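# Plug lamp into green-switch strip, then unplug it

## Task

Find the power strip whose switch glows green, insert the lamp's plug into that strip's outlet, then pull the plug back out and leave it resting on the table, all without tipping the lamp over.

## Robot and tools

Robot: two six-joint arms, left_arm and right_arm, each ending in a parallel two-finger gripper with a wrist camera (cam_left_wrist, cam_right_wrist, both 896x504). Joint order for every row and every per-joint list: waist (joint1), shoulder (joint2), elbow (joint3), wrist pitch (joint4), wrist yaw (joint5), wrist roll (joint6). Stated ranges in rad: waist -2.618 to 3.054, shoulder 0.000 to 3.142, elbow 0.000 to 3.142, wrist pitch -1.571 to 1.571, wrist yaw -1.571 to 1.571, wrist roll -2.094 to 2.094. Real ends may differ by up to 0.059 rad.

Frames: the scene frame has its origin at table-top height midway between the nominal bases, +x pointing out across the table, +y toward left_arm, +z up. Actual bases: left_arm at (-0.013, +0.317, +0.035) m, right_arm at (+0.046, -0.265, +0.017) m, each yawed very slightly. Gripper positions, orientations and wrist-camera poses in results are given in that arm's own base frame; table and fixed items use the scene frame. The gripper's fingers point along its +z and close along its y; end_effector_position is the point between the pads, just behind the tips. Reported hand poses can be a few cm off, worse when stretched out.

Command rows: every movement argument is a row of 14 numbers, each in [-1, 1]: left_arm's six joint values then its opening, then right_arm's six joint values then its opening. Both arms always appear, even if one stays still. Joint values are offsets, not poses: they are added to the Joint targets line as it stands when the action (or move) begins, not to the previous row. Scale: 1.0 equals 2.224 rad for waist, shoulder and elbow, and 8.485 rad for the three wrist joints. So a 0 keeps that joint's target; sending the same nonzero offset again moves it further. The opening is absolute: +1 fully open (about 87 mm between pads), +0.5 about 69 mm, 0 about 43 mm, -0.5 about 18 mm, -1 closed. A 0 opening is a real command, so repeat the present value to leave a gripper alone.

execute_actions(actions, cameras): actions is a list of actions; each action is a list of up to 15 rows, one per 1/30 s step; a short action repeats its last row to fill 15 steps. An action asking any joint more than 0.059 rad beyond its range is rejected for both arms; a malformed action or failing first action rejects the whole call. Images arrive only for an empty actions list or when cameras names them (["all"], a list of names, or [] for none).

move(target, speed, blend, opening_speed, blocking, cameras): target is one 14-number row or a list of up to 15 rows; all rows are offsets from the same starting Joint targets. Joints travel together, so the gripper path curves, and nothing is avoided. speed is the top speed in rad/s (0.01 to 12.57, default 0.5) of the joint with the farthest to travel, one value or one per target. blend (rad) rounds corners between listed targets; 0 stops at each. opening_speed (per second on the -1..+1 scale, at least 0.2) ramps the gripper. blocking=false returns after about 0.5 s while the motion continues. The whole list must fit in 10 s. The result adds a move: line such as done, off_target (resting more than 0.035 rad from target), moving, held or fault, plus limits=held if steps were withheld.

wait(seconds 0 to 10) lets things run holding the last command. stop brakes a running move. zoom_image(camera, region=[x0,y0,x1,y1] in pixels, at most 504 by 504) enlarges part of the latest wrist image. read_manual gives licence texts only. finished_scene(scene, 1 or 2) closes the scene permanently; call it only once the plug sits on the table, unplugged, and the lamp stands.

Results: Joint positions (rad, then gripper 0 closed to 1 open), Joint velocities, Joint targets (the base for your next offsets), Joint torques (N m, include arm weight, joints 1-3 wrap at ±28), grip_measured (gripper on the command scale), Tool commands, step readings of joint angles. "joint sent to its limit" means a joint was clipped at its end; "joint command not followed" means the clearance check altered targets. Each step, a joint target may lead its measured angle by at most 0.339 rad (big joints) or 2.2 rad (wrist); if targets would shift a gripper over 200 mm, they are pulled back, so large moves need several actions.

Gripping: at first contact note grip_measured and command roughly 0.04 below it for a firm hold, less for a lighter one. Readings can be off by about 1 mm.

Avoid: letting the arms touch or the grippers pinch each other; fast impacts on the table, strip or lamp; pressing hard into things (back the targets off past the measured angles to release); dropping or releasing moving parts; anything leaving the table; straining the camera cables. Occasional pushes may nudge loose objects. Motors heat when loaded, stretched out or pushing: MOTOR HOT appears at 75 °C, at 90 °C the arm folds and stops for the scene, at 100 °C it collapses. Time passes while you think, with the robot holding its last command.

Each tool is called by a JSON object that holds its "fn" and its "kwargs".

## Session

{"fn": "execute_actions", "kwargs": {"actions": []}}

Scene clock: 0.00 s.
left_arm: end_effector_position=(+0.3230, -0.1585, +0.2074) grip_measured=+1.000 end_effector_quat_wxyz=(+0.413, +0.142, +0.881, -0.183) | right_arm: end_effector_position=(+0.3255, +0.0320, +0.0823) grip_measured=+0.973 end_effector_quat_wxyz=(+0.482, +0.139, +0.863, +0.058)
Joint positions: left_arm=[-0.355 1.245 1.103 -0.504 0.179 -0.124 1] | right_arm=[0.129 1.125 0.463 0.099 0.143 0.37 0.986]
Joint velocities: within noise
Joint torques (N m): no reading
Motor temperatures (°C): left_arm=[23 30 30 23 23 22 21] | right_arm=[22 28 25 21 23 24 24]
Heat: left arm: 30 °C; right arm: 28 °C.
Joint targets: left_arm=[-0.355 1.238 1.115 -0.496 0.180 -0.124] | right_arm=[0.129 1.124 0.467 0.086 0.143 0.370]
Tool commands: left_gripper/opening=+1.0 right_gripper/opening=+1.0
camera_calibration:
cam_left_wrist: T_world_to_cam=[[-0.377857, -0.910243, 0.169356, -0.0553222], [-0.925829, 0.369877, -0.0776645, 0.399453], [0.00805262, -0.186141, -0.98249, 0.316602], [0, 0, 0, 1]] pos_world=[0.346371, -0.139172, 0.351451]
cam_right_wrist: T_world_to_cam=[[-0.167789, -0.957664, -0.233936, 0.103923], [-0.974621, 0.196816, -0.106665, 0.339019], [0.148192, 0.210102, -0.966383, 0.16794], [0, 0, 0, 1]] pos_world=[0.322965, -0.00248591, 0.222767]

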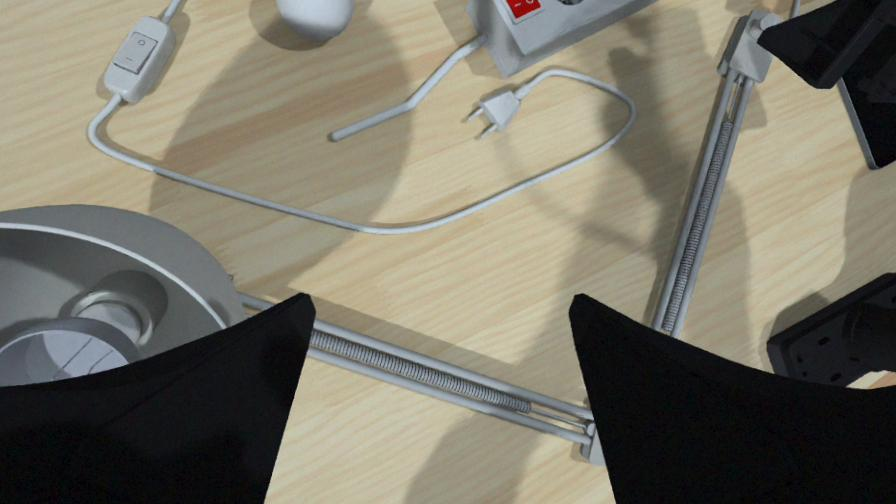

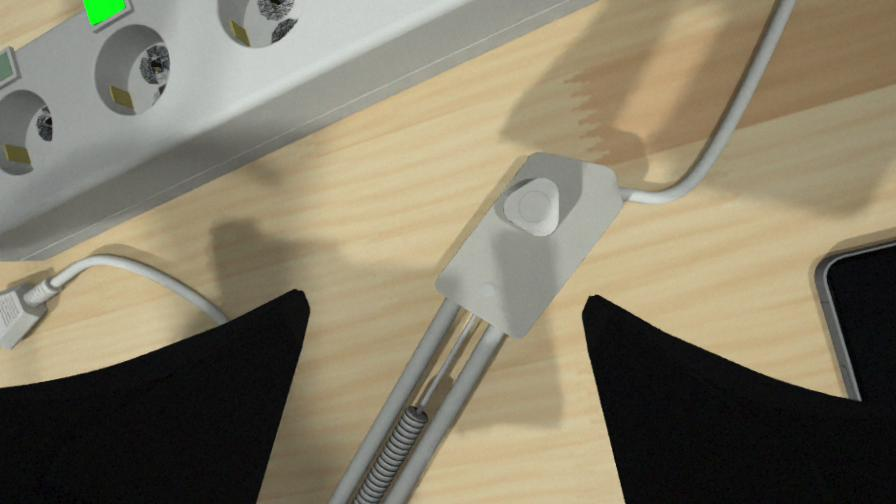

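{"fn": "move", "kwargs": {"target": [[-0.001,-0.017,-0.052,0.117,0.0377,0.0146,0.2,0,0,0,0,0,0,0.3],[-0.001,-0.017,-0.052,0.117,0.0377,0.0146,0.2,0.1722,0.5616,0.804,-0.181,-0.0169,0.1634,0.3]], "speed": 0.9, "blend": 0.1, "cameras": ["all"]}}

Scene clock: 28.53 s.
left_arm: end_effector_position=(+0.3570, -0.2218, +0.3843) grip_measured=+0.200 end_effector_quat_wxyz=(+0.724, +0.290, +0.555, -0.290) | right_arm: end_effector_position=(+0.3926, +0.2640, +0.0787) grip_measured=+0.300 end_effector_quat_wxyz=(+0.013, +0.578, +0.816, +0.009)
Joint positions: left_arm=[-0.355 1.216 1.006 0.458 0.495 -0.02 0.6] | right_arm=[0.512 2.358 2.233 -1.418 0.017 1.743 0.65]
Joint torques (N m): left_arm=[-0.03 -5.68 5.23 1.79 -0.11 0.22] | right_arm=[0.03 -10.77 7.16 0.11 -0.04 0.2]
Motor temperatures (°C): left_arm=[23 31 33 28 23 22 21] | right_arm=[22 29 28 25 23 24 24]
Heat: left arm: 33 °C; right arm: 29 °C.
Joint targets: left_arm=[-0.357 1.201 0.999 0.497 0.499 0.000] | right_arm=[0.512 2.373 2.255 -1.450 -0.001 1.757]
move: off_target (left_arm); blend cut to 0 rad at target 1; left_arm: the wrist pitch is farthest, 0.038 rad from its target
camera_calibration:
cam_left_wrist: T_world_to_cam=[[-0.709206, -0.697984, -0.099219, 0.138494], [-0.345472, 0.466754, -0.814119, 0.565347], [0.614553, -0.543101, -0.572159, 0.0249458], [0, 0, 0, 1]] pos_world=[0.278202, -0.153663, 0.488273]
cam_right_wrist: T_world_to_cam=[[-0.938961, -0.341388, -0.0424994, 0.461507], [-0.248935, 0.588959, 0.768869, -0.0989445], [-0.237452, 0.732517, -0.637993, 0.0934387], [0, 0, 0, 1]] pos_world=[0.430894, 0.147382, 0.155302]

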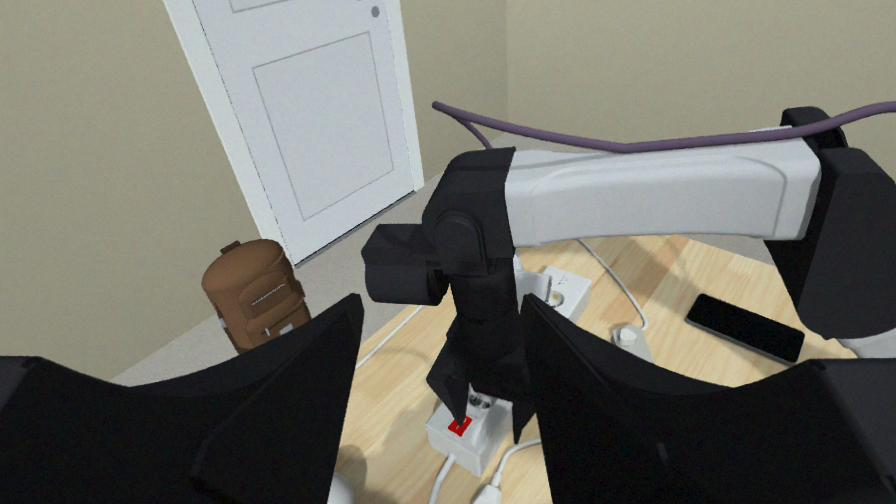

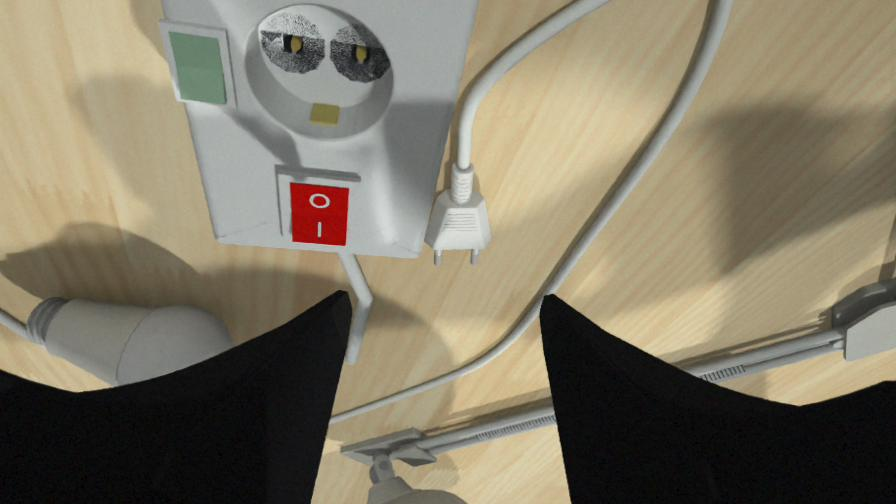

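{"fn": "move", "kwargs": {"target": [[0,0,0,0,0,0,0.2,0.0171,0.0234,-0.1236,0.0336,-0.001,0.0045,0.3],[0,0,0,0,0,0,0.2,0.0171,0.0234,-0.1236,0.0336,-0.001,0.0045,-0.95]], "speed": 0.4, "opening_speed": 1.0, "cameras": ["cam_right_wrist"]}}

Scene clock: 48.57 s.
left_arm: end_effector_position=(+0.3570, -0.2218, +0.3843) grip_measured=+0.200 end_effector_quat_wxyz=(+0.724, +0.290, +0.555, -0.290) | right_arm: end_effector_position=(+0.4029, +0.2787, +0.0458) grip_measured=-0.948 end_effector_quat_wxyz=(+0.020, +0.592, +0.805, +0.048)
Joint positions: left_arm=[-0.355 1.216 1.006 0.458 0.495 -0.02 0.6] | right_arm=[0.521 2.327 2.037 -1.176 -0.001 1.789 0.026]
Joint torques (N m): left_arm=[0.06 -5.6 5.11 1.8 -0.11 0.19] | right_arm=[2.73 -2.92 0.16 0.79 0.04 0.12]
Motor temperatures (°C): left_arm=[23 31 33 30 23 22 21] | right_arm=[22 38 28 23 23 24 24]
Heat: left arm: 33 °C; right arm: 38 °C.
Joint targets: left_arm=[-0.357 1.201 0.999 0.497 0.499 0.000] | right_arm=[0.550 2.425 1.981 -1.165 -0.009 1.795]
move: off_target (left_arm, right_arm); target 2's new numbers were sent with right_arm's shoulder 0.101 rad from that target; left_arm: the wrist pitch is farthest, 0.039 rad from its target; right_arm: the shoulder is farthest, 0.098 rad from its target
camera_calibration:
cam_right_wrist: T_world_to_cam=[[-0.945728, -0.303868, -0.115159, 0.470426], [-0.273658, 0.553635, 0.786511, -0.0606436], [-0.175239, 0.77534, -0.606745, 0.0257744], [0, 0, 0, 1]] pos_world=[0.432816, 0.156538, 0.117509]
Images, in order (width x height): cam_right_wrist 896x504.

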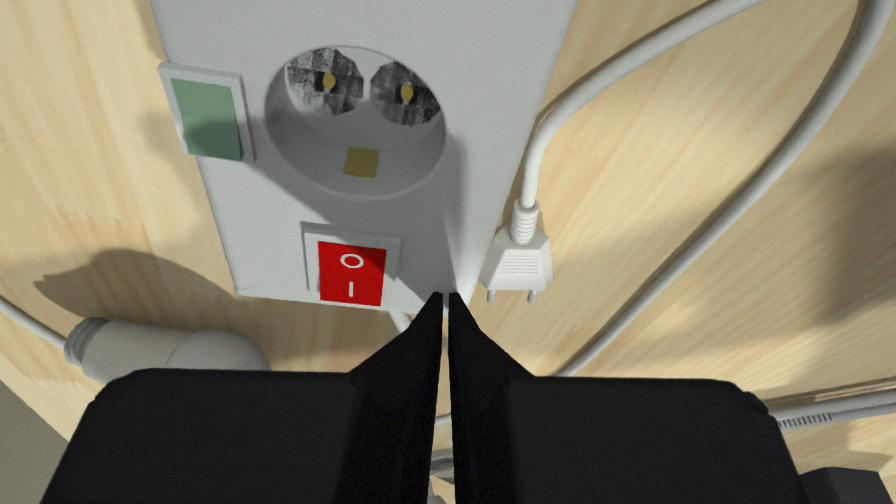

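{"fn": "move", "kwargs": {"target": [[0,0,0,0,0,0,0.2,-0.001,-0.0225,0.0647,-0.02,0,-0.0006,-0.95],[0,0,0,0,0,0,0.2,-0.001,-0.0225,0.0647,-0.02,0,-0.0006,-0.5]], "speed": 0.5, "cameras": ["cam_right_wrist"]}}

Scene clock: 67.17 s.
left_arm: end_effector_position=(+0.3570, -0.2218, +0.3843) grip_measured=+0.200 end_effector_quat_wxyz=(+0.724, +0.290, +0.555, -0.290) | right_arm: end_effector_position=(+0.3820, +0.2788, +0.0472) grip_measured=-0.500 end_effector_quat_wxyz=(+0.002, +0.583, +0.812, +0.006)
Joint positions: left_arm=[-0.355 1.216 1.006 0.458 0.495 -0.02 0.6] | right_arm=[0.544 2.356 2.102 -1.303 -0.001 1.789 0.25]
Joint torques (N m): left_arm=[0.02 -5.53 5.22 1.79 -0.06 0.2] | right_arm=[0.27 -10.44 7.2 0.09 0.04 0.08]
Heat: left arm: 33 °C; right arm: 35 °C.
Joint targets: left_arm=[-0.357 1.201 0.999 0.497 0.499 0.000] | right_arm=[0.548 2.375 2.124 -1.335 -0.009 1.790]
move: off_target (left_arm); left_arm: the wrist pitch is farthest, 0.039 rad from its target
camera_calibration:
cam_right_wrist: T_world_to_cam=[[-0.944188, -0.328414, -0.0255634, 0.452868], [-0.224536, 0.58487, 0.77943, -0.0947188], [-0.241025, 0.741668, -0.625968, 0.0583008], [0, 0, 0, 1]] pos_world=[0.420377, 0.160887, 0.121898]
Images, in order (width x height): cam_right_wrist 896x504.

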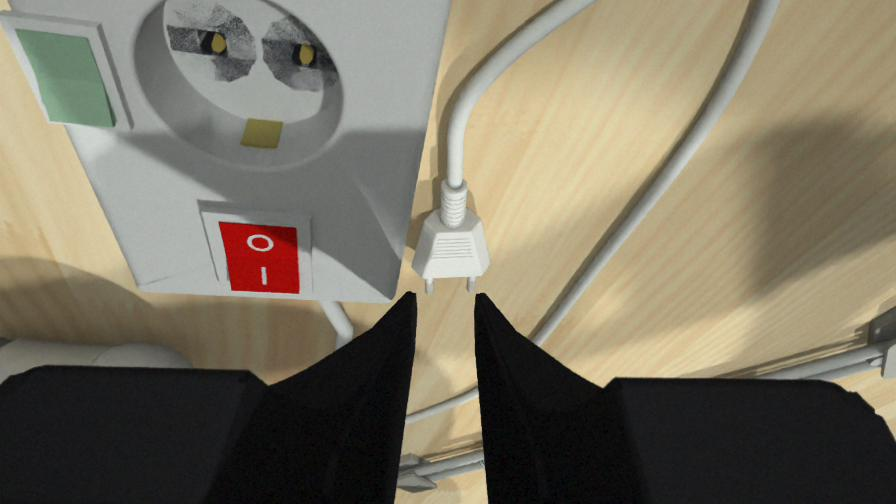

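{"fn": "move", "kwargs": {"target": [[0,0,0,0,0,0,0.2,0.0004,0.0135,-0.0827,0.0224,0,0,-0.5],[0,0,0,0,0,0,0.2,0.0004,0.0135,-0.0827,0.0224,0,0,-0.95]], "speed": 0.3, "opening_speed": 1.0, "cameras": ["cam_right_wrist"]}}

Scene clock: 81.33 s.
left_arm: end_effector_position=(+0.3570, -0.2218, +0.3843) grip_measured=+0.200 end_effector_quat_wxyz=(+0.724, +0.290, +0.555, -0.290) | right_arm: end_effector_position=(+0.3778, +0.2767, -0.0018) grip_measured=-0.748 end_effector_quat_wxyz=(-0.003, +0.583, +0.812, -0.004)
Joint positions: left_arm=[-0.355 1.216 1.006 0.458 0.495 -0.02 0.6] | right_arm=[0.544 2.386 1.958 -1.153 -0.002 1.789 0.126]
Joint torques (N m): left_arm=[-0.17 -5.7 5.09 1.79 -0.1 0.22] | right_arm=[0.38 -10.39 3.38 0.5 0.04 0.11]
Heat: left arm: 33 °C; right arm: 37 °C.
Joint targets: left_arm=[-0.357 1.201 0.999 0.497 0.499 0.000] | right_arm=[0.549 2.405 1.941 -1.145 -0.009 1.790]
move: off_target (left_arm); left_arm: the wrist pitch is farthest, 0.039 rad from its target
camera_calibration:
cam_right_wrist: T_world_to_cam=[[-0.944348, -0.328931, -0.00326995, 0.447225], [-0.20928, 0.593106, 0.777449, -0.0641827], [-0.253787, 0.734867, -0.628937, 0.0348397], [0, 0, 0, 1]] pos_world=[0.417746, 0.159571, 0.0732732]
Images, in order (width x height): cam_right_wrist 896x504.

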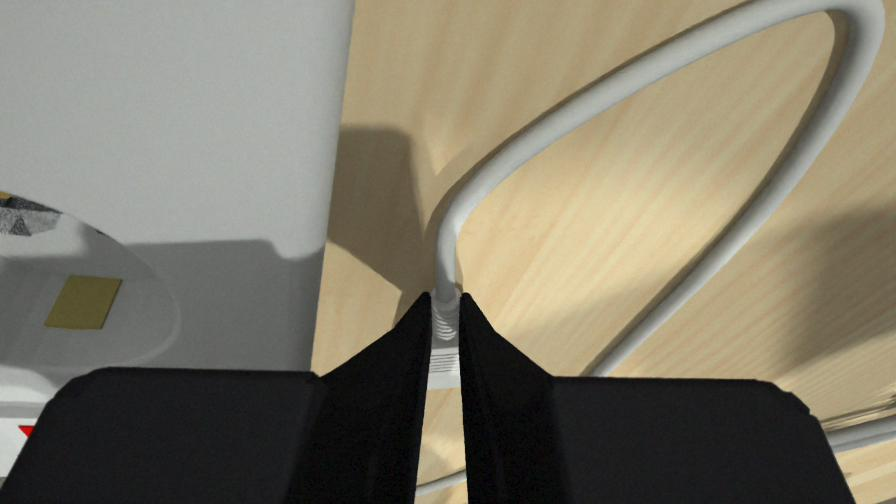

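{"fn": "move", "kwargs": {"target": [[0,0,0,0,0,0,0.2,0,0,0.0674,-0.0177,0,0,-0.95],[0,0,0,0,0,0,0.2,0.0004,0.029,0.112,-0.0495,-0.006,0,-0.95],[0,0,0,0,0,0,0.2,0.0004,0.0382,0.0535,-0.0336,-0.006,0,-0.95],[0,0,0,0,0,0,0.2,0.0004,0.0382,0.0535,-0.0336,-0.006,0,0]], "speed": 0.4, "blend": [0.05,0.03,0,0], "opening_speed": 1.0, "cameras": ["cam_right_wrist"]}}

Scene clock: 150.10 s.
left_arm: end_effector_position=(+0.3570, -0.2218, +0.3843) grip_measured=+0.200 end_effector_quat_wxyz=(+0.724, +0.290, +0.555, -0.290) | right_arm: end_effector_position=(+0.3236, +0.2572, -0.0030) grip_measured=-0.001 end_effector_quat_wxyz=(-0.092, +0.576, +0.802, -0.128)
Joint positions: left_arm=[-0.355 1.216 1.006 0.458 0.495 -0.02 0.6] | right_arm=[0.544 2.479 2.073 -1.475 -0.067 1.779 0.5]
Joint torques (N m): left_arm=[-0.12 -5.46 5.05 1.77 -0.09 0.2] | right_arm=[0.53 -11.29 3.34 0.27 0.17 0.23]
Motor temperatures (°C): left_arm=[23 30 33 35 23 22 21] | right_arm=[22 48 27 22 23 24 26]
Heat: left arm: 35 °C; right arm: 48 °C.
Joint targets: left_arm=[-0.357 1.201 0.999 0.497 0.499 0.000] | right_arm=[0.549 2.490 2.060 -1.430 -0.060 1.790]
move: off_target (left_arm, right_arm); left_arm: the wrist pitch is farthest, 0.039 rad from its target; right_arm: the wrist pitch is farthest, 0.045 rad from its target
camera_calibration:
cam_right_wrist: T_world_to_cam=[[-0.901203, -0.313671, 0.299072, 0.372668], [0.0139509, 0.668712, 0.743391, -0.154908], [-0.433173, 0.674118, -0.598269, 0.108402], [0, 0, 0, 1]] pos_world=[0.384967, 0.147408, 0.0685557]
Images, in order (width x height): cam_right_wrist 896x504.

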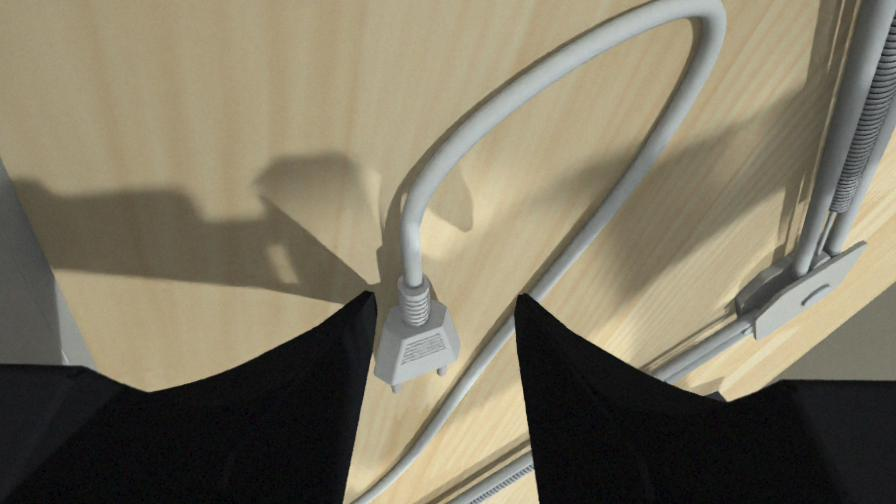

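{"fn": "move", "kwargs": {"target": [[0,0,0,0,0,0,0.2,-0.001,0.0192,0.0486,-0.0065,0,0,0],[0,0,0,0,0,0,0.2,-0.001,0.0192,0.0486,-0.0065,0,0,-0.95]], "speed": 0.3, "opening_speed": 1.0, "cameras": ["cam_right_wrist"]}}

Scene clock: 160.83 s.
left_arm: end_effector_position=(+0.3570, -0.2218, +0.3843) grip_measured=+0.200 end_effector_quat_wxyz=(+0.724, +0.290, +0.555, -0.290) | right_arm: end_effector_position=(+0.3366, +0.2651, -0.0012) grip_measured=-0.949 end_effector_quat_wxyz=(-0.085, +0.577, +0.804, -0.113)
Joint positions: left_arm=[-0.355 1.216 1.006 0.458 0.495 -0.02 0.6] | right_arm=[0.544 2.514 2.153 -1.486 -0.067 1.779 0.025]
Joint torques (N m): left_arm=[-0.21 -5.45 5.18 1.79 -0.1 0.18] | right_arm=[0.17 -10.88 5.87 -0.17 0.17 0.21]
Heat: left arm: 35 °C; right arm: 47 °C.
Joint targets: left_arm=[-0.357 1.201 0.999 0.497 0.499 0.000] | right_arm=[0.547 2.533 2.168 -1.485 -0.060 1.790]
move: off_target (left_arm); left_arm: the wrist pitch is farthest, 0.039 rad from its target
camera_calibration:
cam_right_wrist: T_world_to_cam=[[-0.909336, -0.318616, 0.267567, 0.390324], [-0.00758959, 0.655688, 0.754994, -0.15098], [-0.415993, 0.684513, -0.598659, 0.10127], [0, 0, 0, 1]] pos_world=[0.395917, 0.154038, 0.0701773]
Images, in order (width x height): cam_right_wrist 896x504.

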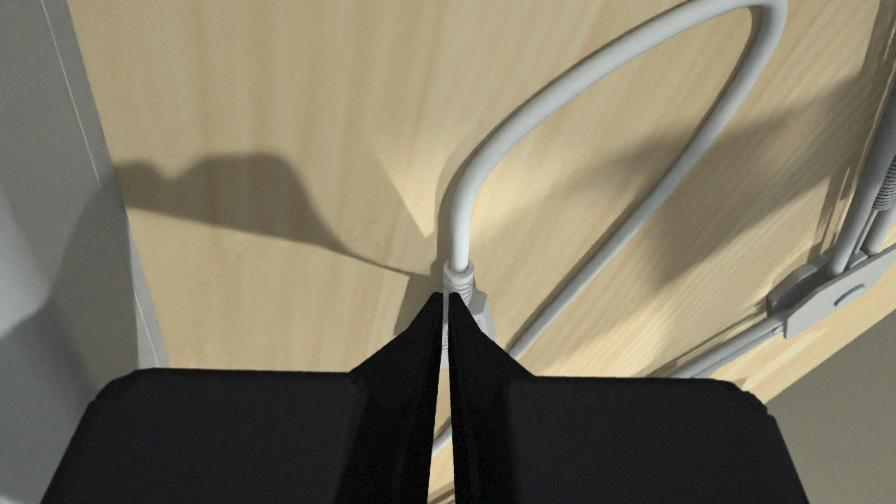

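{"fn": "move", "kwargs": {"target": [[0,0,0,0,0,0,0.2,0,0,0,0,0,0,0],[0,0,0,0,0,0,0.2,0,-0.001,-0.028,0.004,0,0,0],[0,0,0,0,0,0,0.2,0,-0.001,-0.028,0.004,0,0,-0.95]], "speed": 0.3, "opening_speed": 1.0, "cameras": ["cam_right_wrist"]}}

Scene clock: 170.27 s.
left_arm: end_effector_position=(+0.3570, -0.2218, +0.3843) grip_measured=+0.200 end_effector_quat_wxyz=(+0.724, +0.290, +0.555, -0.290) | right_arm: end_effector_position=(+0.3347, +0.2644, -0.0072) grip_measured=-0.749 end_effector_quat_wxyz=(-0.087, +0.577, +0.804, -0.114)
Joint positions: left_arm=[-0.355 1.216 1.006 0.458 0.495 -0.02 0.6] | right_arm=[0.544 2.51 2.121 -1.46 -0.069 1.779 0.125]
Joint torques (N m): left_arm=[-0.01 -5.57 5.33 1.81 -0.06 0.23] | right_arm=[0.28 -10.7 3.11 -0.09 0.17 0.21]
Heat: left arm: 35 °C; right arm: 48 °C.
Joint targets: left_arm=[-0.357 1.201 0.999 0.497 0.499 0.000] | right_arm=[0.547 2.531 2.105 -1.451 -0.060 1.790]
move: off_target (left_arm); left_arm: the wrist pitch is farthest, 0.039 rad from its target
camera_calibration:
cam_right_wrist: T_world_to_cam=[[-0.908818, -0.318286, 0.269711, 0.389696], [-0.00531208, 0.655266, 0.75538, -0.146646], [-0.417159, 0.68507, -0.597208, 0.0976363], [0, 0, 0, 1]] pos_world=[0.394113, 0.153239, 0.0639773]
Images, in order (width x height): cam_right_wrist 896x504.

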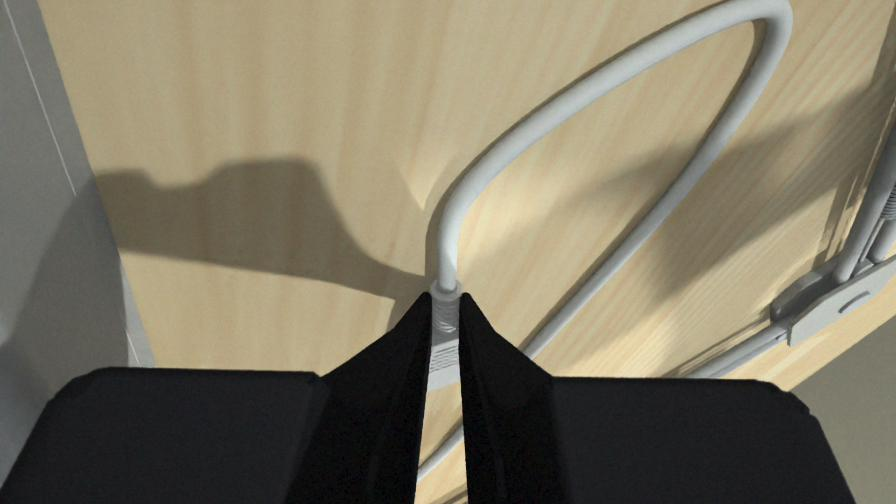

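{"fn": "move", "kwargs": {"target": [[0,0,0,0,0,0,0.2,0,0,0.0674,0,0,0,-0.95],[0,0,0,0,0,0,0.2,0,-0.1668,-0.1021,0.0048,0,0,-0.95],[0,0,0,0,0,0,0.2,-0.2369,-0.1421,-0.3035,0.2629,-0.1787,-0.2125,-0.95]], "blend": [0.05,0.1,0], "speed": [0.4,0.7,0.7], "cameras": ["all"]}}

Scene clock: 228.23 s.
left_arm: end_effector_position=(+0.3570, -0.2218, +0.3843) grip_measured=+0.200 end_effector_quat_wxyz=(+0.724, +0.290, +0.555, -0.290) | right_arm: end_effector_position=(+0.4677, +0.1862, +0.1616) grip_measured=-0.749 end_effector_quat_wxyz=(+0.499, -0.502, +0.498, +0.501)
Joint positions: left_arm=[-0.355 1.216 1.006 0.458 0.495 -0.02 0.6] | right_arm=[0.023 2.2 1.445 0.759 -1.555 0.002 0.125]
Joint torques (N m): left_arm=[-0.13 -5.72 5.12 1.77 -0.13 0.21] | right_arm=[-0.28 -9.96 4.03 1.84 -0.17 -0.12]
Motor temperatures (°C): left_arm=[23 30 33 36 23 22 21] | right_arm=[22 55 27 22 23 24 26]
Heat: left arm: 36 °C; right arm: 55 °C.
Joint targets: left_arm=[-0.357 1.201 0.999 0.497 0.499 0.000] | right_arm=[0.020 2.214 1.430 0.780 -1.576 -0.013]
move: off_target (left_arm); left_arm: the wrist pitch is farthest, 0.039 rad from its target
camera_calibration:
cam_left_wrist: T_world_to_cam=[[-0.709206, -0.697984, -0.099219, 0.138494], [-0.345472, 0.466754, -0.814119, 0.565347], [0.614553, -0.543101, -0.572159, 0.0249458], [0, 0, 0, 1]] pos_world=[0.278202, -0.153663, 0.488273]
cam_right_wrist: T_world_to_cam=[[0.99973, 0.0200044, 0.0118071, -0.473787], [0.0229779, -0.777123, -0.62893, 0.255013], [-0.00340577, 0.629031, -0.777373, 0.15348], [0, 0, 0, 1]] pos_world=[0.468322, 0.111111, 0.28529]

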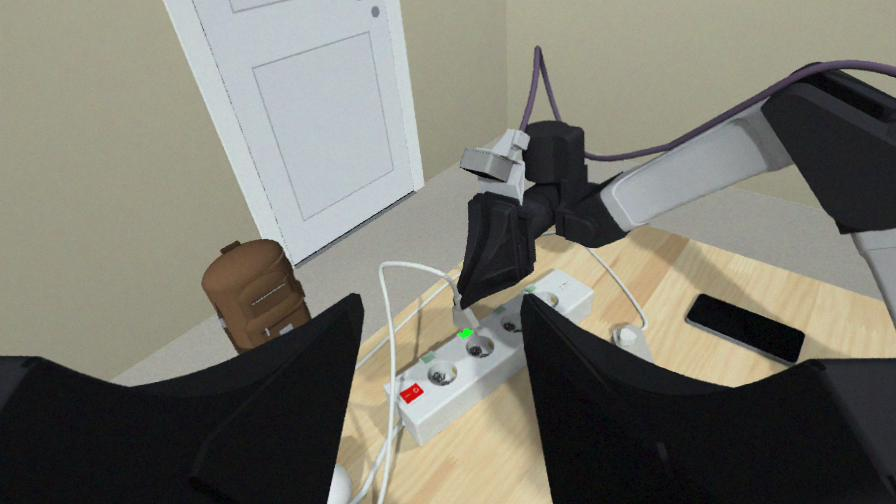

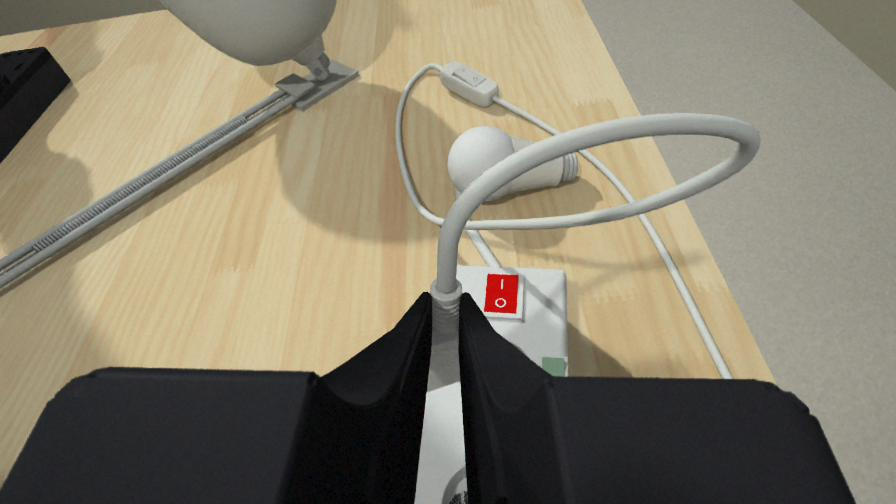

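{"fn": "zoom_image", "kwargs": {"camera": "cam_left_wrist", "region": [380, 260, 620, 450]}}

{"fn": "zoom_image", "kwargs": {"camera": "cam_right_wrist", "region": [380, 260, 600, 504]}}

Scaled by 2.100.

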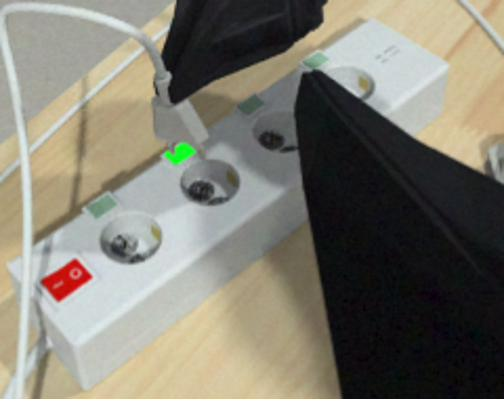

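Scaled by 2.066.

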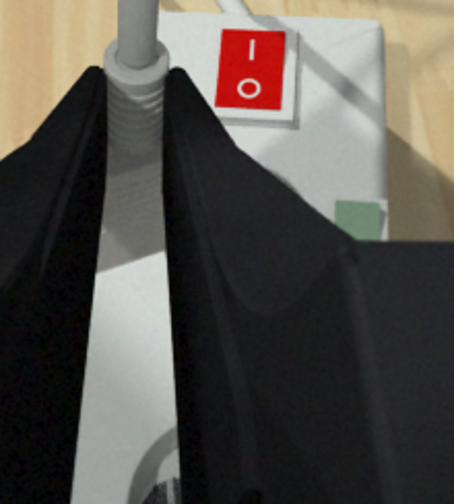

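{"fn": "move", "kwargs": {"target": [0,0,0,0,0,0,0.2,-0.0085,-0.0638,-0.1304,0.0169,0.0473,0,-0.95], "cameras": ["all"]}}

{"fn": "zoom_image", "kwargs": {"camera": "cam_right_wrist", "region": [380, 260, 600, 504]}}

{"fn": "zoom_image", "kwargs": {"camera": "cam_left_wrist", "region": [380, 260, 620, 450]}}

Scene clock: 272.57 s.
left_arm: end_effector_position=(+0.3570, -0.2218, +0.3843) grip_measured=+0.200 end_effector_quat_wxyz=(+0.724, +0.290, +0.555, -0.290) | right_arm: end_effector_position=(+0.4813, +0.1670, +0.1284) grip_measured=-0.749 end_effector_quat_wxyz=(+0.570, -0.389, +0.598, +0.408)
Joint positions: left_arm=[-0.355 1.216 1.006 0.458 0.495 -0.02 0.6] | right_arm=[0.008 2.104 1.154 0.902 -1.19 0.001 0.125]
Joint torques (N m): left_arm=[-0.03 -5.81 5.29 1.82 -0.07 0.21] | right_arm=[-0.73 -13.23 3.7 2.12 0.14 -0.08]
Heat: left arm: 37 °C; right arm: 51 °C.
Joint targets: left_arm=[-0.357 1.201 0.999 0.497 0.499 0.000] | right_arm=[0.001 2.073 1.140 0.923 -1.175 -0.013]
move: off_target (left_arm); left_arm: the wrist pitch is farthest, 0.039 rad from its target
camera_calibration:
cam_left_wrist: T_world_to_cam=[[-0.709206, -0.697984, -0.099219, 0.138494], [-0.345472, 0.466754, -0.814119, 0.565347], [0.614553, -0.543101, -0.572159, 0.0249458], [0, 0, 0, 1]] pos_world=[0.278202, -0.153663, 0.488273]
cam_right_wrist: T_world_to_cam=[[0.935514, -0.351516, -0.0353713, -0.387527], [-0.297557, -0.729997, -0.615275, 0.363445], [0.190458, 0.586123, -0.787518, 0.0549813], [0, 0, 0, 1]] pos_world=[0.46021, 0.096866, 0.25321]

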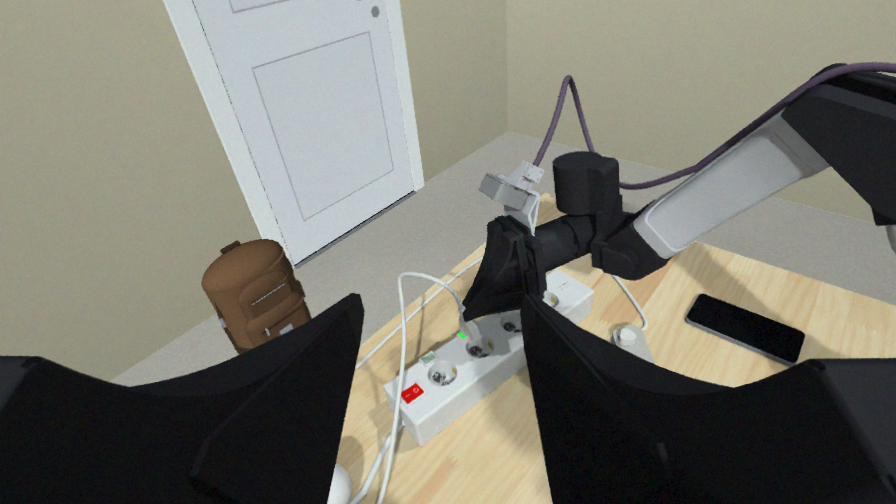

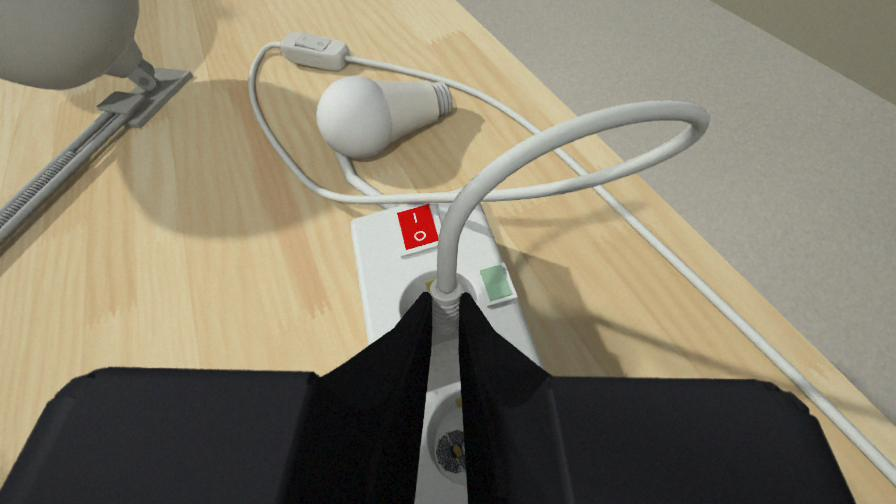

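Scaled by 2.066.

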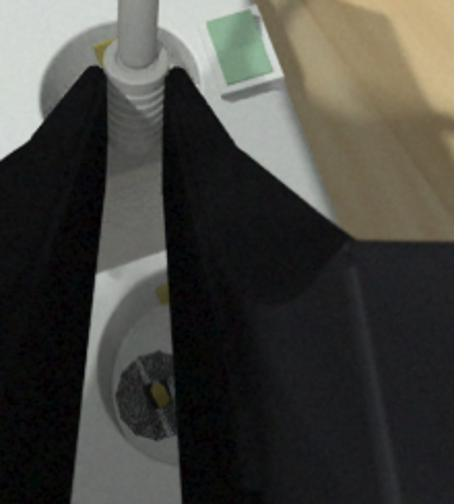

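Scaled by 2.100.

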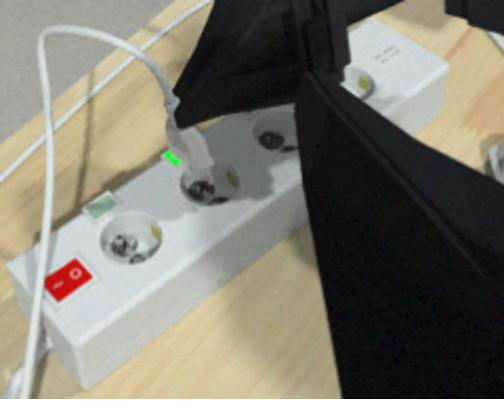

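{"fn": "move", "kwargs": {"target": [0,0,0,0,0,0,0.2,-0.0103,0.0526,-0.0112,0.0156,-0.0024,0,-0.95], "cameras": ["cam_right_wrist"], "speed": 0.3}}

{"fn": "zoom_image", "kwargs": {"camera": "cam_right_wrist", "region": [380, 260, 600, 504]}}

Scene clock: 295.57 s.
left_arm: end_effector_position=(+0.3570, -0.2218, +0.3843) grip_measured=+0.200 end_effector_quat_wxyz=(+0.724, +0.290, +0.555, -0.290) | right_arm: end_effector_position=(+0.4852, +0.1555, +0.1015) grip_measured=-0.749 end_effector_quat_wxyz=(+0.582, -0.387, +0.595, +0.396)
Joint positions: left_arm=[-0.355 1.216 1.006 0.458 0.495 -0.02 0.6] | right_arm=[-0.015 2.181 1.126 1.033 -1.189 0 0.125]
Joint torques (N m): left_arm=[-0.1 -5.65 5.05 1.75 -0.14 0.18] | right_arm=[-0.59 -9.69 3.64 2.17 -0.02 -0.08]
Heat: left arm: 37 °C; right arm: 53 °C.
Joint targets: left_arm=[-0.357 1.201 0.999 0.497 0.499 0.000] | right_arm=[-0.021 2.190 1.115 1.055 -1.195 -0.013]
move: off_target (left_arm); left_arm: the wrist pitch is farthest, 0.039 rad from its target
camera_calibration:
cam_right_wrist: T_world_to_cam=[[0.927274, -0.374207, -0.0114749, -0.39111], [-0.299446, -0.722926, -0.622664, 0.340279], [0.22471, 0.580816, -0.782406, 0.0235287], [0, 0, 0, 1]] pos_world=[0.459274, 0.0859745, 0.2258]
Images, in order (width x height): cam_right_wrist 896x504.

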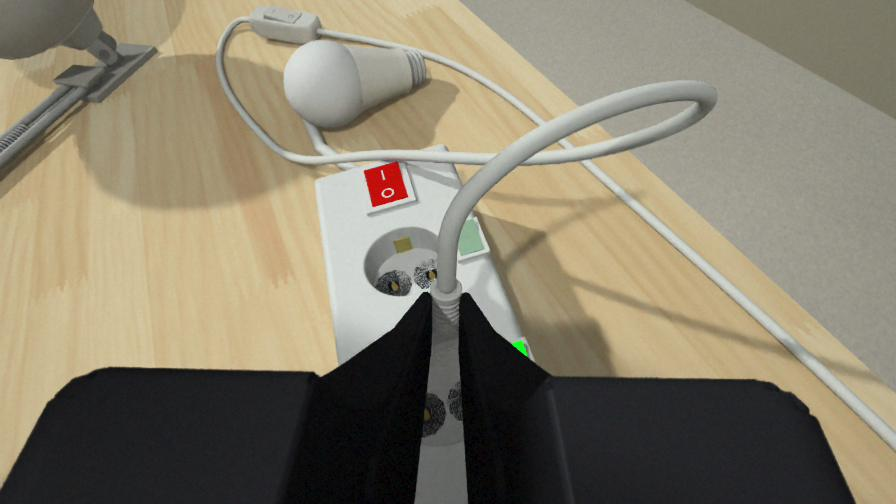

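Scaled by 2.066.

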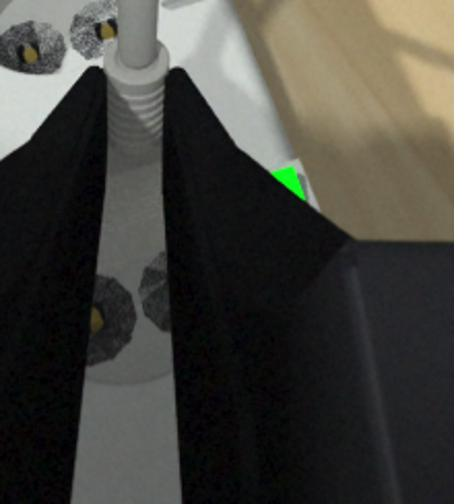

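{"fn": "move", "kwargs": {"target": [0,0,0,0,0,0,0.2,0,0.045,0,0.0133,0,0,-0.95], "cameras": ["cam_right_wrist"], "speed": 0.15}}

{"fn": "zoom_image", "kwargs": {"camera": "cam_right_wrist", "region": [380, 260, 600, 504]}}

Scene clock: 309.80 s.
left_arm: end_effector_position=(+0.3570, -0.2218, +0.3843) grip_measured=+0.200 end_effector_quat_wxyz=(+0.724, +0.290, +0.555, -0.290) | right_arm: end_effector_position=(+0.4846, +0.1577, +0.0921) grip_measured=-0.749 end_effector_quat_wxyz=(+0.602, -0.416, +0.561, +0.387)
Joint positions: left_arm=[-0.355 1.216 1.006 0.458 0.495 -0.02 0.6] | right_arm=[-0.015 2.25 1.126 1.196 -1.223 0.002 0.125]
Joint torques (N m): left_arm=[-0.16 -5.65 5.04 1.77 -0.11 0.23] | right_arm=[-0.55 -6.93 3.28 1.49 0.37 -0.09]
Motor temperatures (°C): left_arm=[23 29 33 38 23 22 21] | right_arm=[22 51 28 27 23 24 27]
Heat: left arm: 38 °C; right arm: 51 °C.
Joint targets: left_arm=[-0.357 1.201 0.999 0.497 0.499 0.000] | right_arm=[-0.021 2.289 1.115 1.168 -1.195 -0.013]
move: off_target (left_arm, right_arm); left_arm: the wrist pitch is farthest, 0.039 rad from its target; right_arm: the shoulder is farthest, 0.040 rad from its target
camera_calibration:
cam_right_wrist: T_world_to_cam=[[0.936492, -0.342508, 0.0753125, -0.407428], [-0.21604, -0.732624, -0.645437, 0.299012], [0.276243, 0.588176, -0.760092, -0.0131694], [0, 0, 0, 1]] pos_world=[0.449789, 0.0872625, 0.213668]
Images, in order (width x height): cam_right_wrist 896x504.

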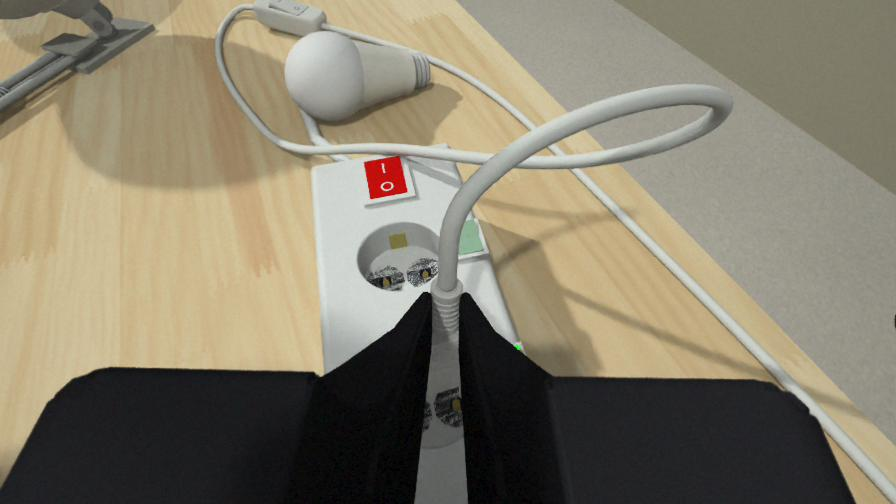

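Scaled by 2.066.

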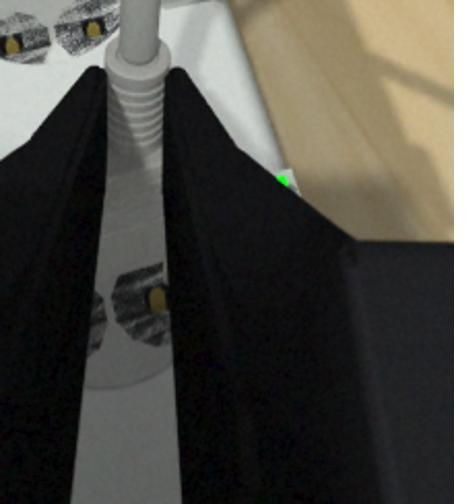

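{"fn": "move", "kwargs": {"target": [0,0,0,0,0,0,0.2,0,-0.012,0,-0.009,0.0016,0,-0.95], "speed": 0.15}}

{"fn": "execute_actions", "kwargs": {"actions": [], "cameras": ["cam_right_wrist","cam_left_wrist"]}}

{"fn": "zoom_image", "kwargs": {"camera": "cam_right_wrist", "region": [380, 260, 600, 504]}}

{"fn": "zoom_image", "kwargs": {"camera": "cam_left_wrist", "region": [430, 290, 530, 390]}}

Scene clock: 320.03 s.
left_arm: end_effector_position=(+0.3570, -0.2218, +0.3843) grip_measured=+0.200 end_effector_quat_wxyz=(+0.724, +0.290, +0.555, -0.290) | right_arm: end_effector_position=(+0.4843, +0.1577, +0.0912) grip_measured=-0.749 end_effector_quat_wxyz=(+0.599, -0.414, +0.564, +0.389)
Joint positions: left_arm=[-0.355 1.216 1.006 0.458 0.495 -0.02 0.6] | right_arm=[-0.015 2.249 1.126 1.185 -1.223 0.002 0.125]
Joint torques (N m): left_arm=[-0.27 -5.76 5.35 1.76 -0.08 0.22] | right_arm=[-0.58 -9.22 3.3 0.77 0.52 -0.1]
Heat: left arm: 38 °C; right arm: 49 °C.
Joint targets: left_arm=[-0.357 1.201 0.999 0.497 0.499 0.000] | right_arm=[-0.021 2.263 1.115 1.092 -1.182 -0.013]
move: off_target (left_arm, right_arm); left_arm: the wrist pitch is farthest, 0.039 rad from its target; right_arm: the wrist pitch is farthest, 0.094 rad from its target

Scene clock: 320.03 s.
left_arm: end_effector_position=(+0.3570, -0.2218, +0.3843) grip_measured=+0.200 end_effector_quat_wxyz=(+0.724, +0.290, +0.555, -0.290) | right_arm: end_effector_position=(+0.4843, +0.1577, +0.0912) grip_measured=-0.749 end_effector_quat_wxyz=(+0.599, -0.414, +0.564, +0.389)
Joint positions: left_arm=[-0.355 1.216 1.006 0.458 0.495 -0.02 0.6] | right_arm=[-0.015 2.249 1.126 1.185 -1.223 0.002 0.125]
Joint velocities: within noise
Joint torques (N m): left_arm=[-0.27 -5.76 5.35 1.76 -0.08 0.22] | right_arm=[-0.58 -9.22 3.3 0.77 0.52 -0.1]
Motor temperatures (°C): left_arm=[23 29 33 38 23 22 21] | right_arm=[22 49 28 26 24 24 27]
Heat: left arm: 38 °C; right arm: 49 °C.
Joint targets: left_arm=[-0.357 1.201 0.999 0.497 0.499 0.000] | right_arm=[-0.021 2.263 1.115 1.092 -1.182 -0.013]
Tool commands: left_gripper/opening=+0.2 right_gripper/opening=-0.95
camera_calibration:
cam_left_wrist: T_world_to_cam=[[-0.709206, -0.697984, -0.099219, 0.138494], [-0.345472, 0.466754, -0.814119, 0.565347], [0.614553, -0.543101, -0.572159, 0.0249458], [0, 0, 0, 1]] pos_world=[0.278202, -0.153663, 0.488273]
cam_right_wrist: T_world_to_cam=[[0.937161, -0.342463, 0.0666888, -0.406593], [-0.221907, -0.732568, -0.643508, 0.301026], [0.269232, 0.588272, -0.762529, -0.0101721], [0, 0, 0, 1]] pos_world=[0.450582, 0.0872625, 0.213071]

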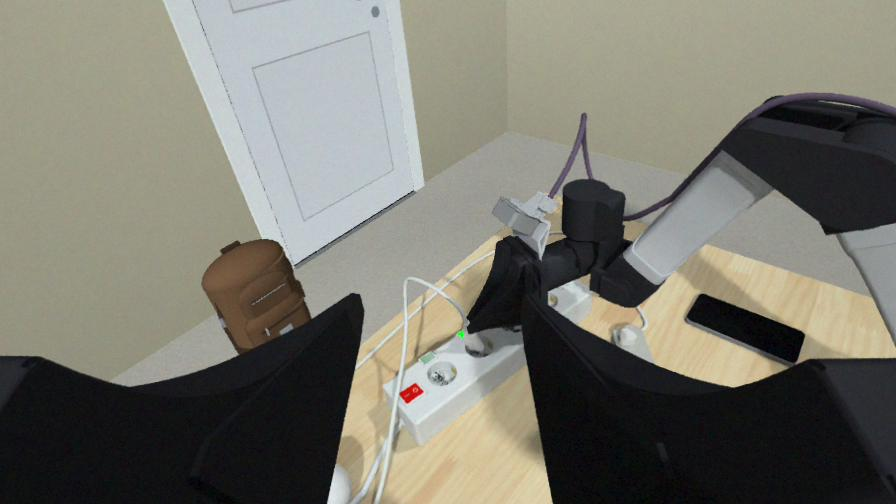

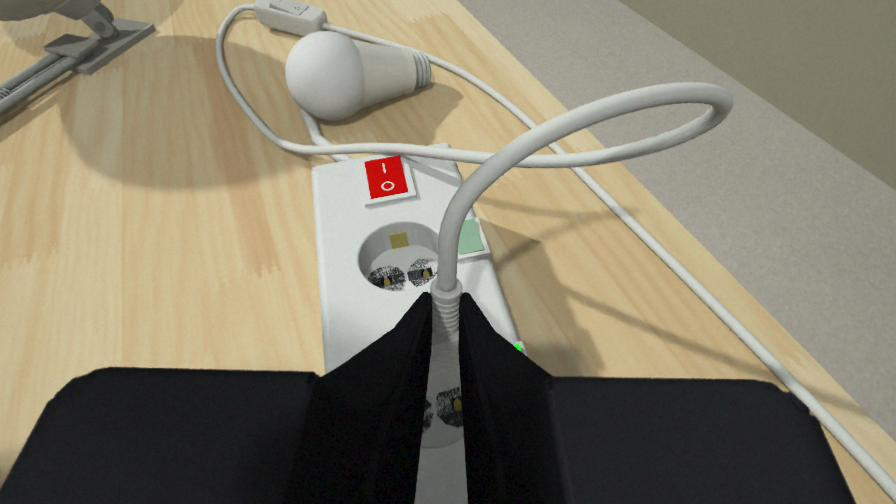

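Scaled by 2.066.

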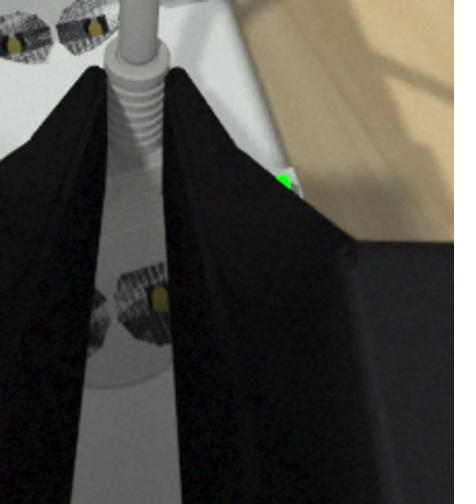

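Scaled by 5.040.

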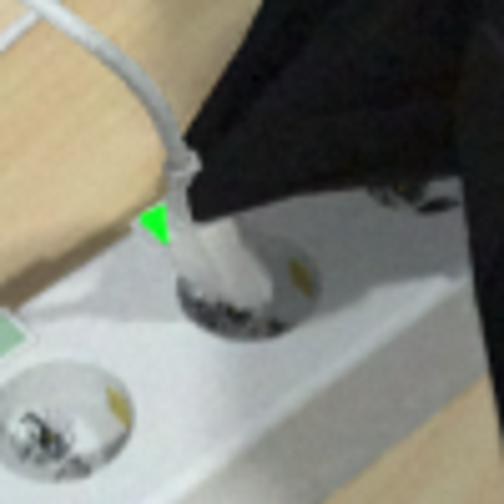

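{"fn": "move", "kwargs": {"target": [0,0,0,0,0,0,0.2,0,-0.033,0,-0.0061,0,0,-0.95], "speed": 0.2, "cameras": ["cam_right_wrist"]}}

{"fn": "zoom_image", "kwargs": {"camera": "cam_right_wrist", "region": [380, 260, 600, 504]}}

Scene clock: 330.80 s.
left_arm: end_effector_position=(+0.3570, -0.2218, +0.3843) grip_measured=+0.200 end_effector_quat_wxyz=(+0.724, +0.290, +0.555, -0.290) | right_arm: end_effector_position=(+0.4856, +0.1559, +0.0940) grip_measured=-0.749 end_effector_quat_wxyz=(+0.586, -0.393, +0.589, +0.395)
Joint positions: left_arm=[-0.355 1.216 1.006 0.458 0.495 -0.02 0.6] | right_arm=[-0.015 2.211 1.126 1.077 -1.196 -0.002 0.125]
Joint torques (N m): left_arm=[-0.17 -5.59 5.08 1.78 -0.08 0.23] | right_arm=[-0.62 -12.53 3.55 1.47 0.2 -0.07]
Heat: left arm: 38 °C; right arm: 49 °C.
Joint targets: left_arm=[-0.357 1.201 0.999 0.497 0.499 0.000] | right_arm=[-0.021 2.190 1.115 1.040 -1.182 -0.013]
move: off_target (left_arm, right_arm); left_arm: the wrist pitch is farthest, 0.039 rad from its target; right_arm: the wrist pitch is farthest, 0.037 rad from its target
camera_calibration:
cam_right_wrist: T_world_to_cam=[[0.929754, -0.36816, 0.00398349, -0.395097], [-0.284535, -0.725349, -0.626824, 0.329525], [0.233661, 0.581659, -0.77915, 0.0125332], [0, 0, 0, 1]] pos_world=[0.458175, 0.0862717, 0.217893]
Images, in order (width x height): cam_right_wrist 896x504.

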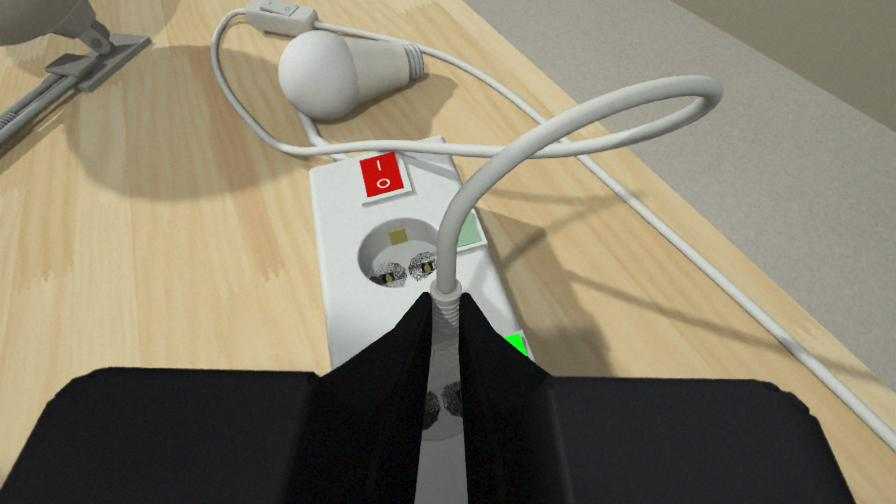

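Scaled by 2.066.

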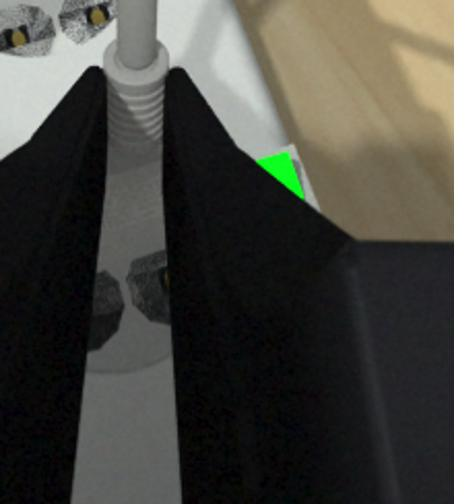

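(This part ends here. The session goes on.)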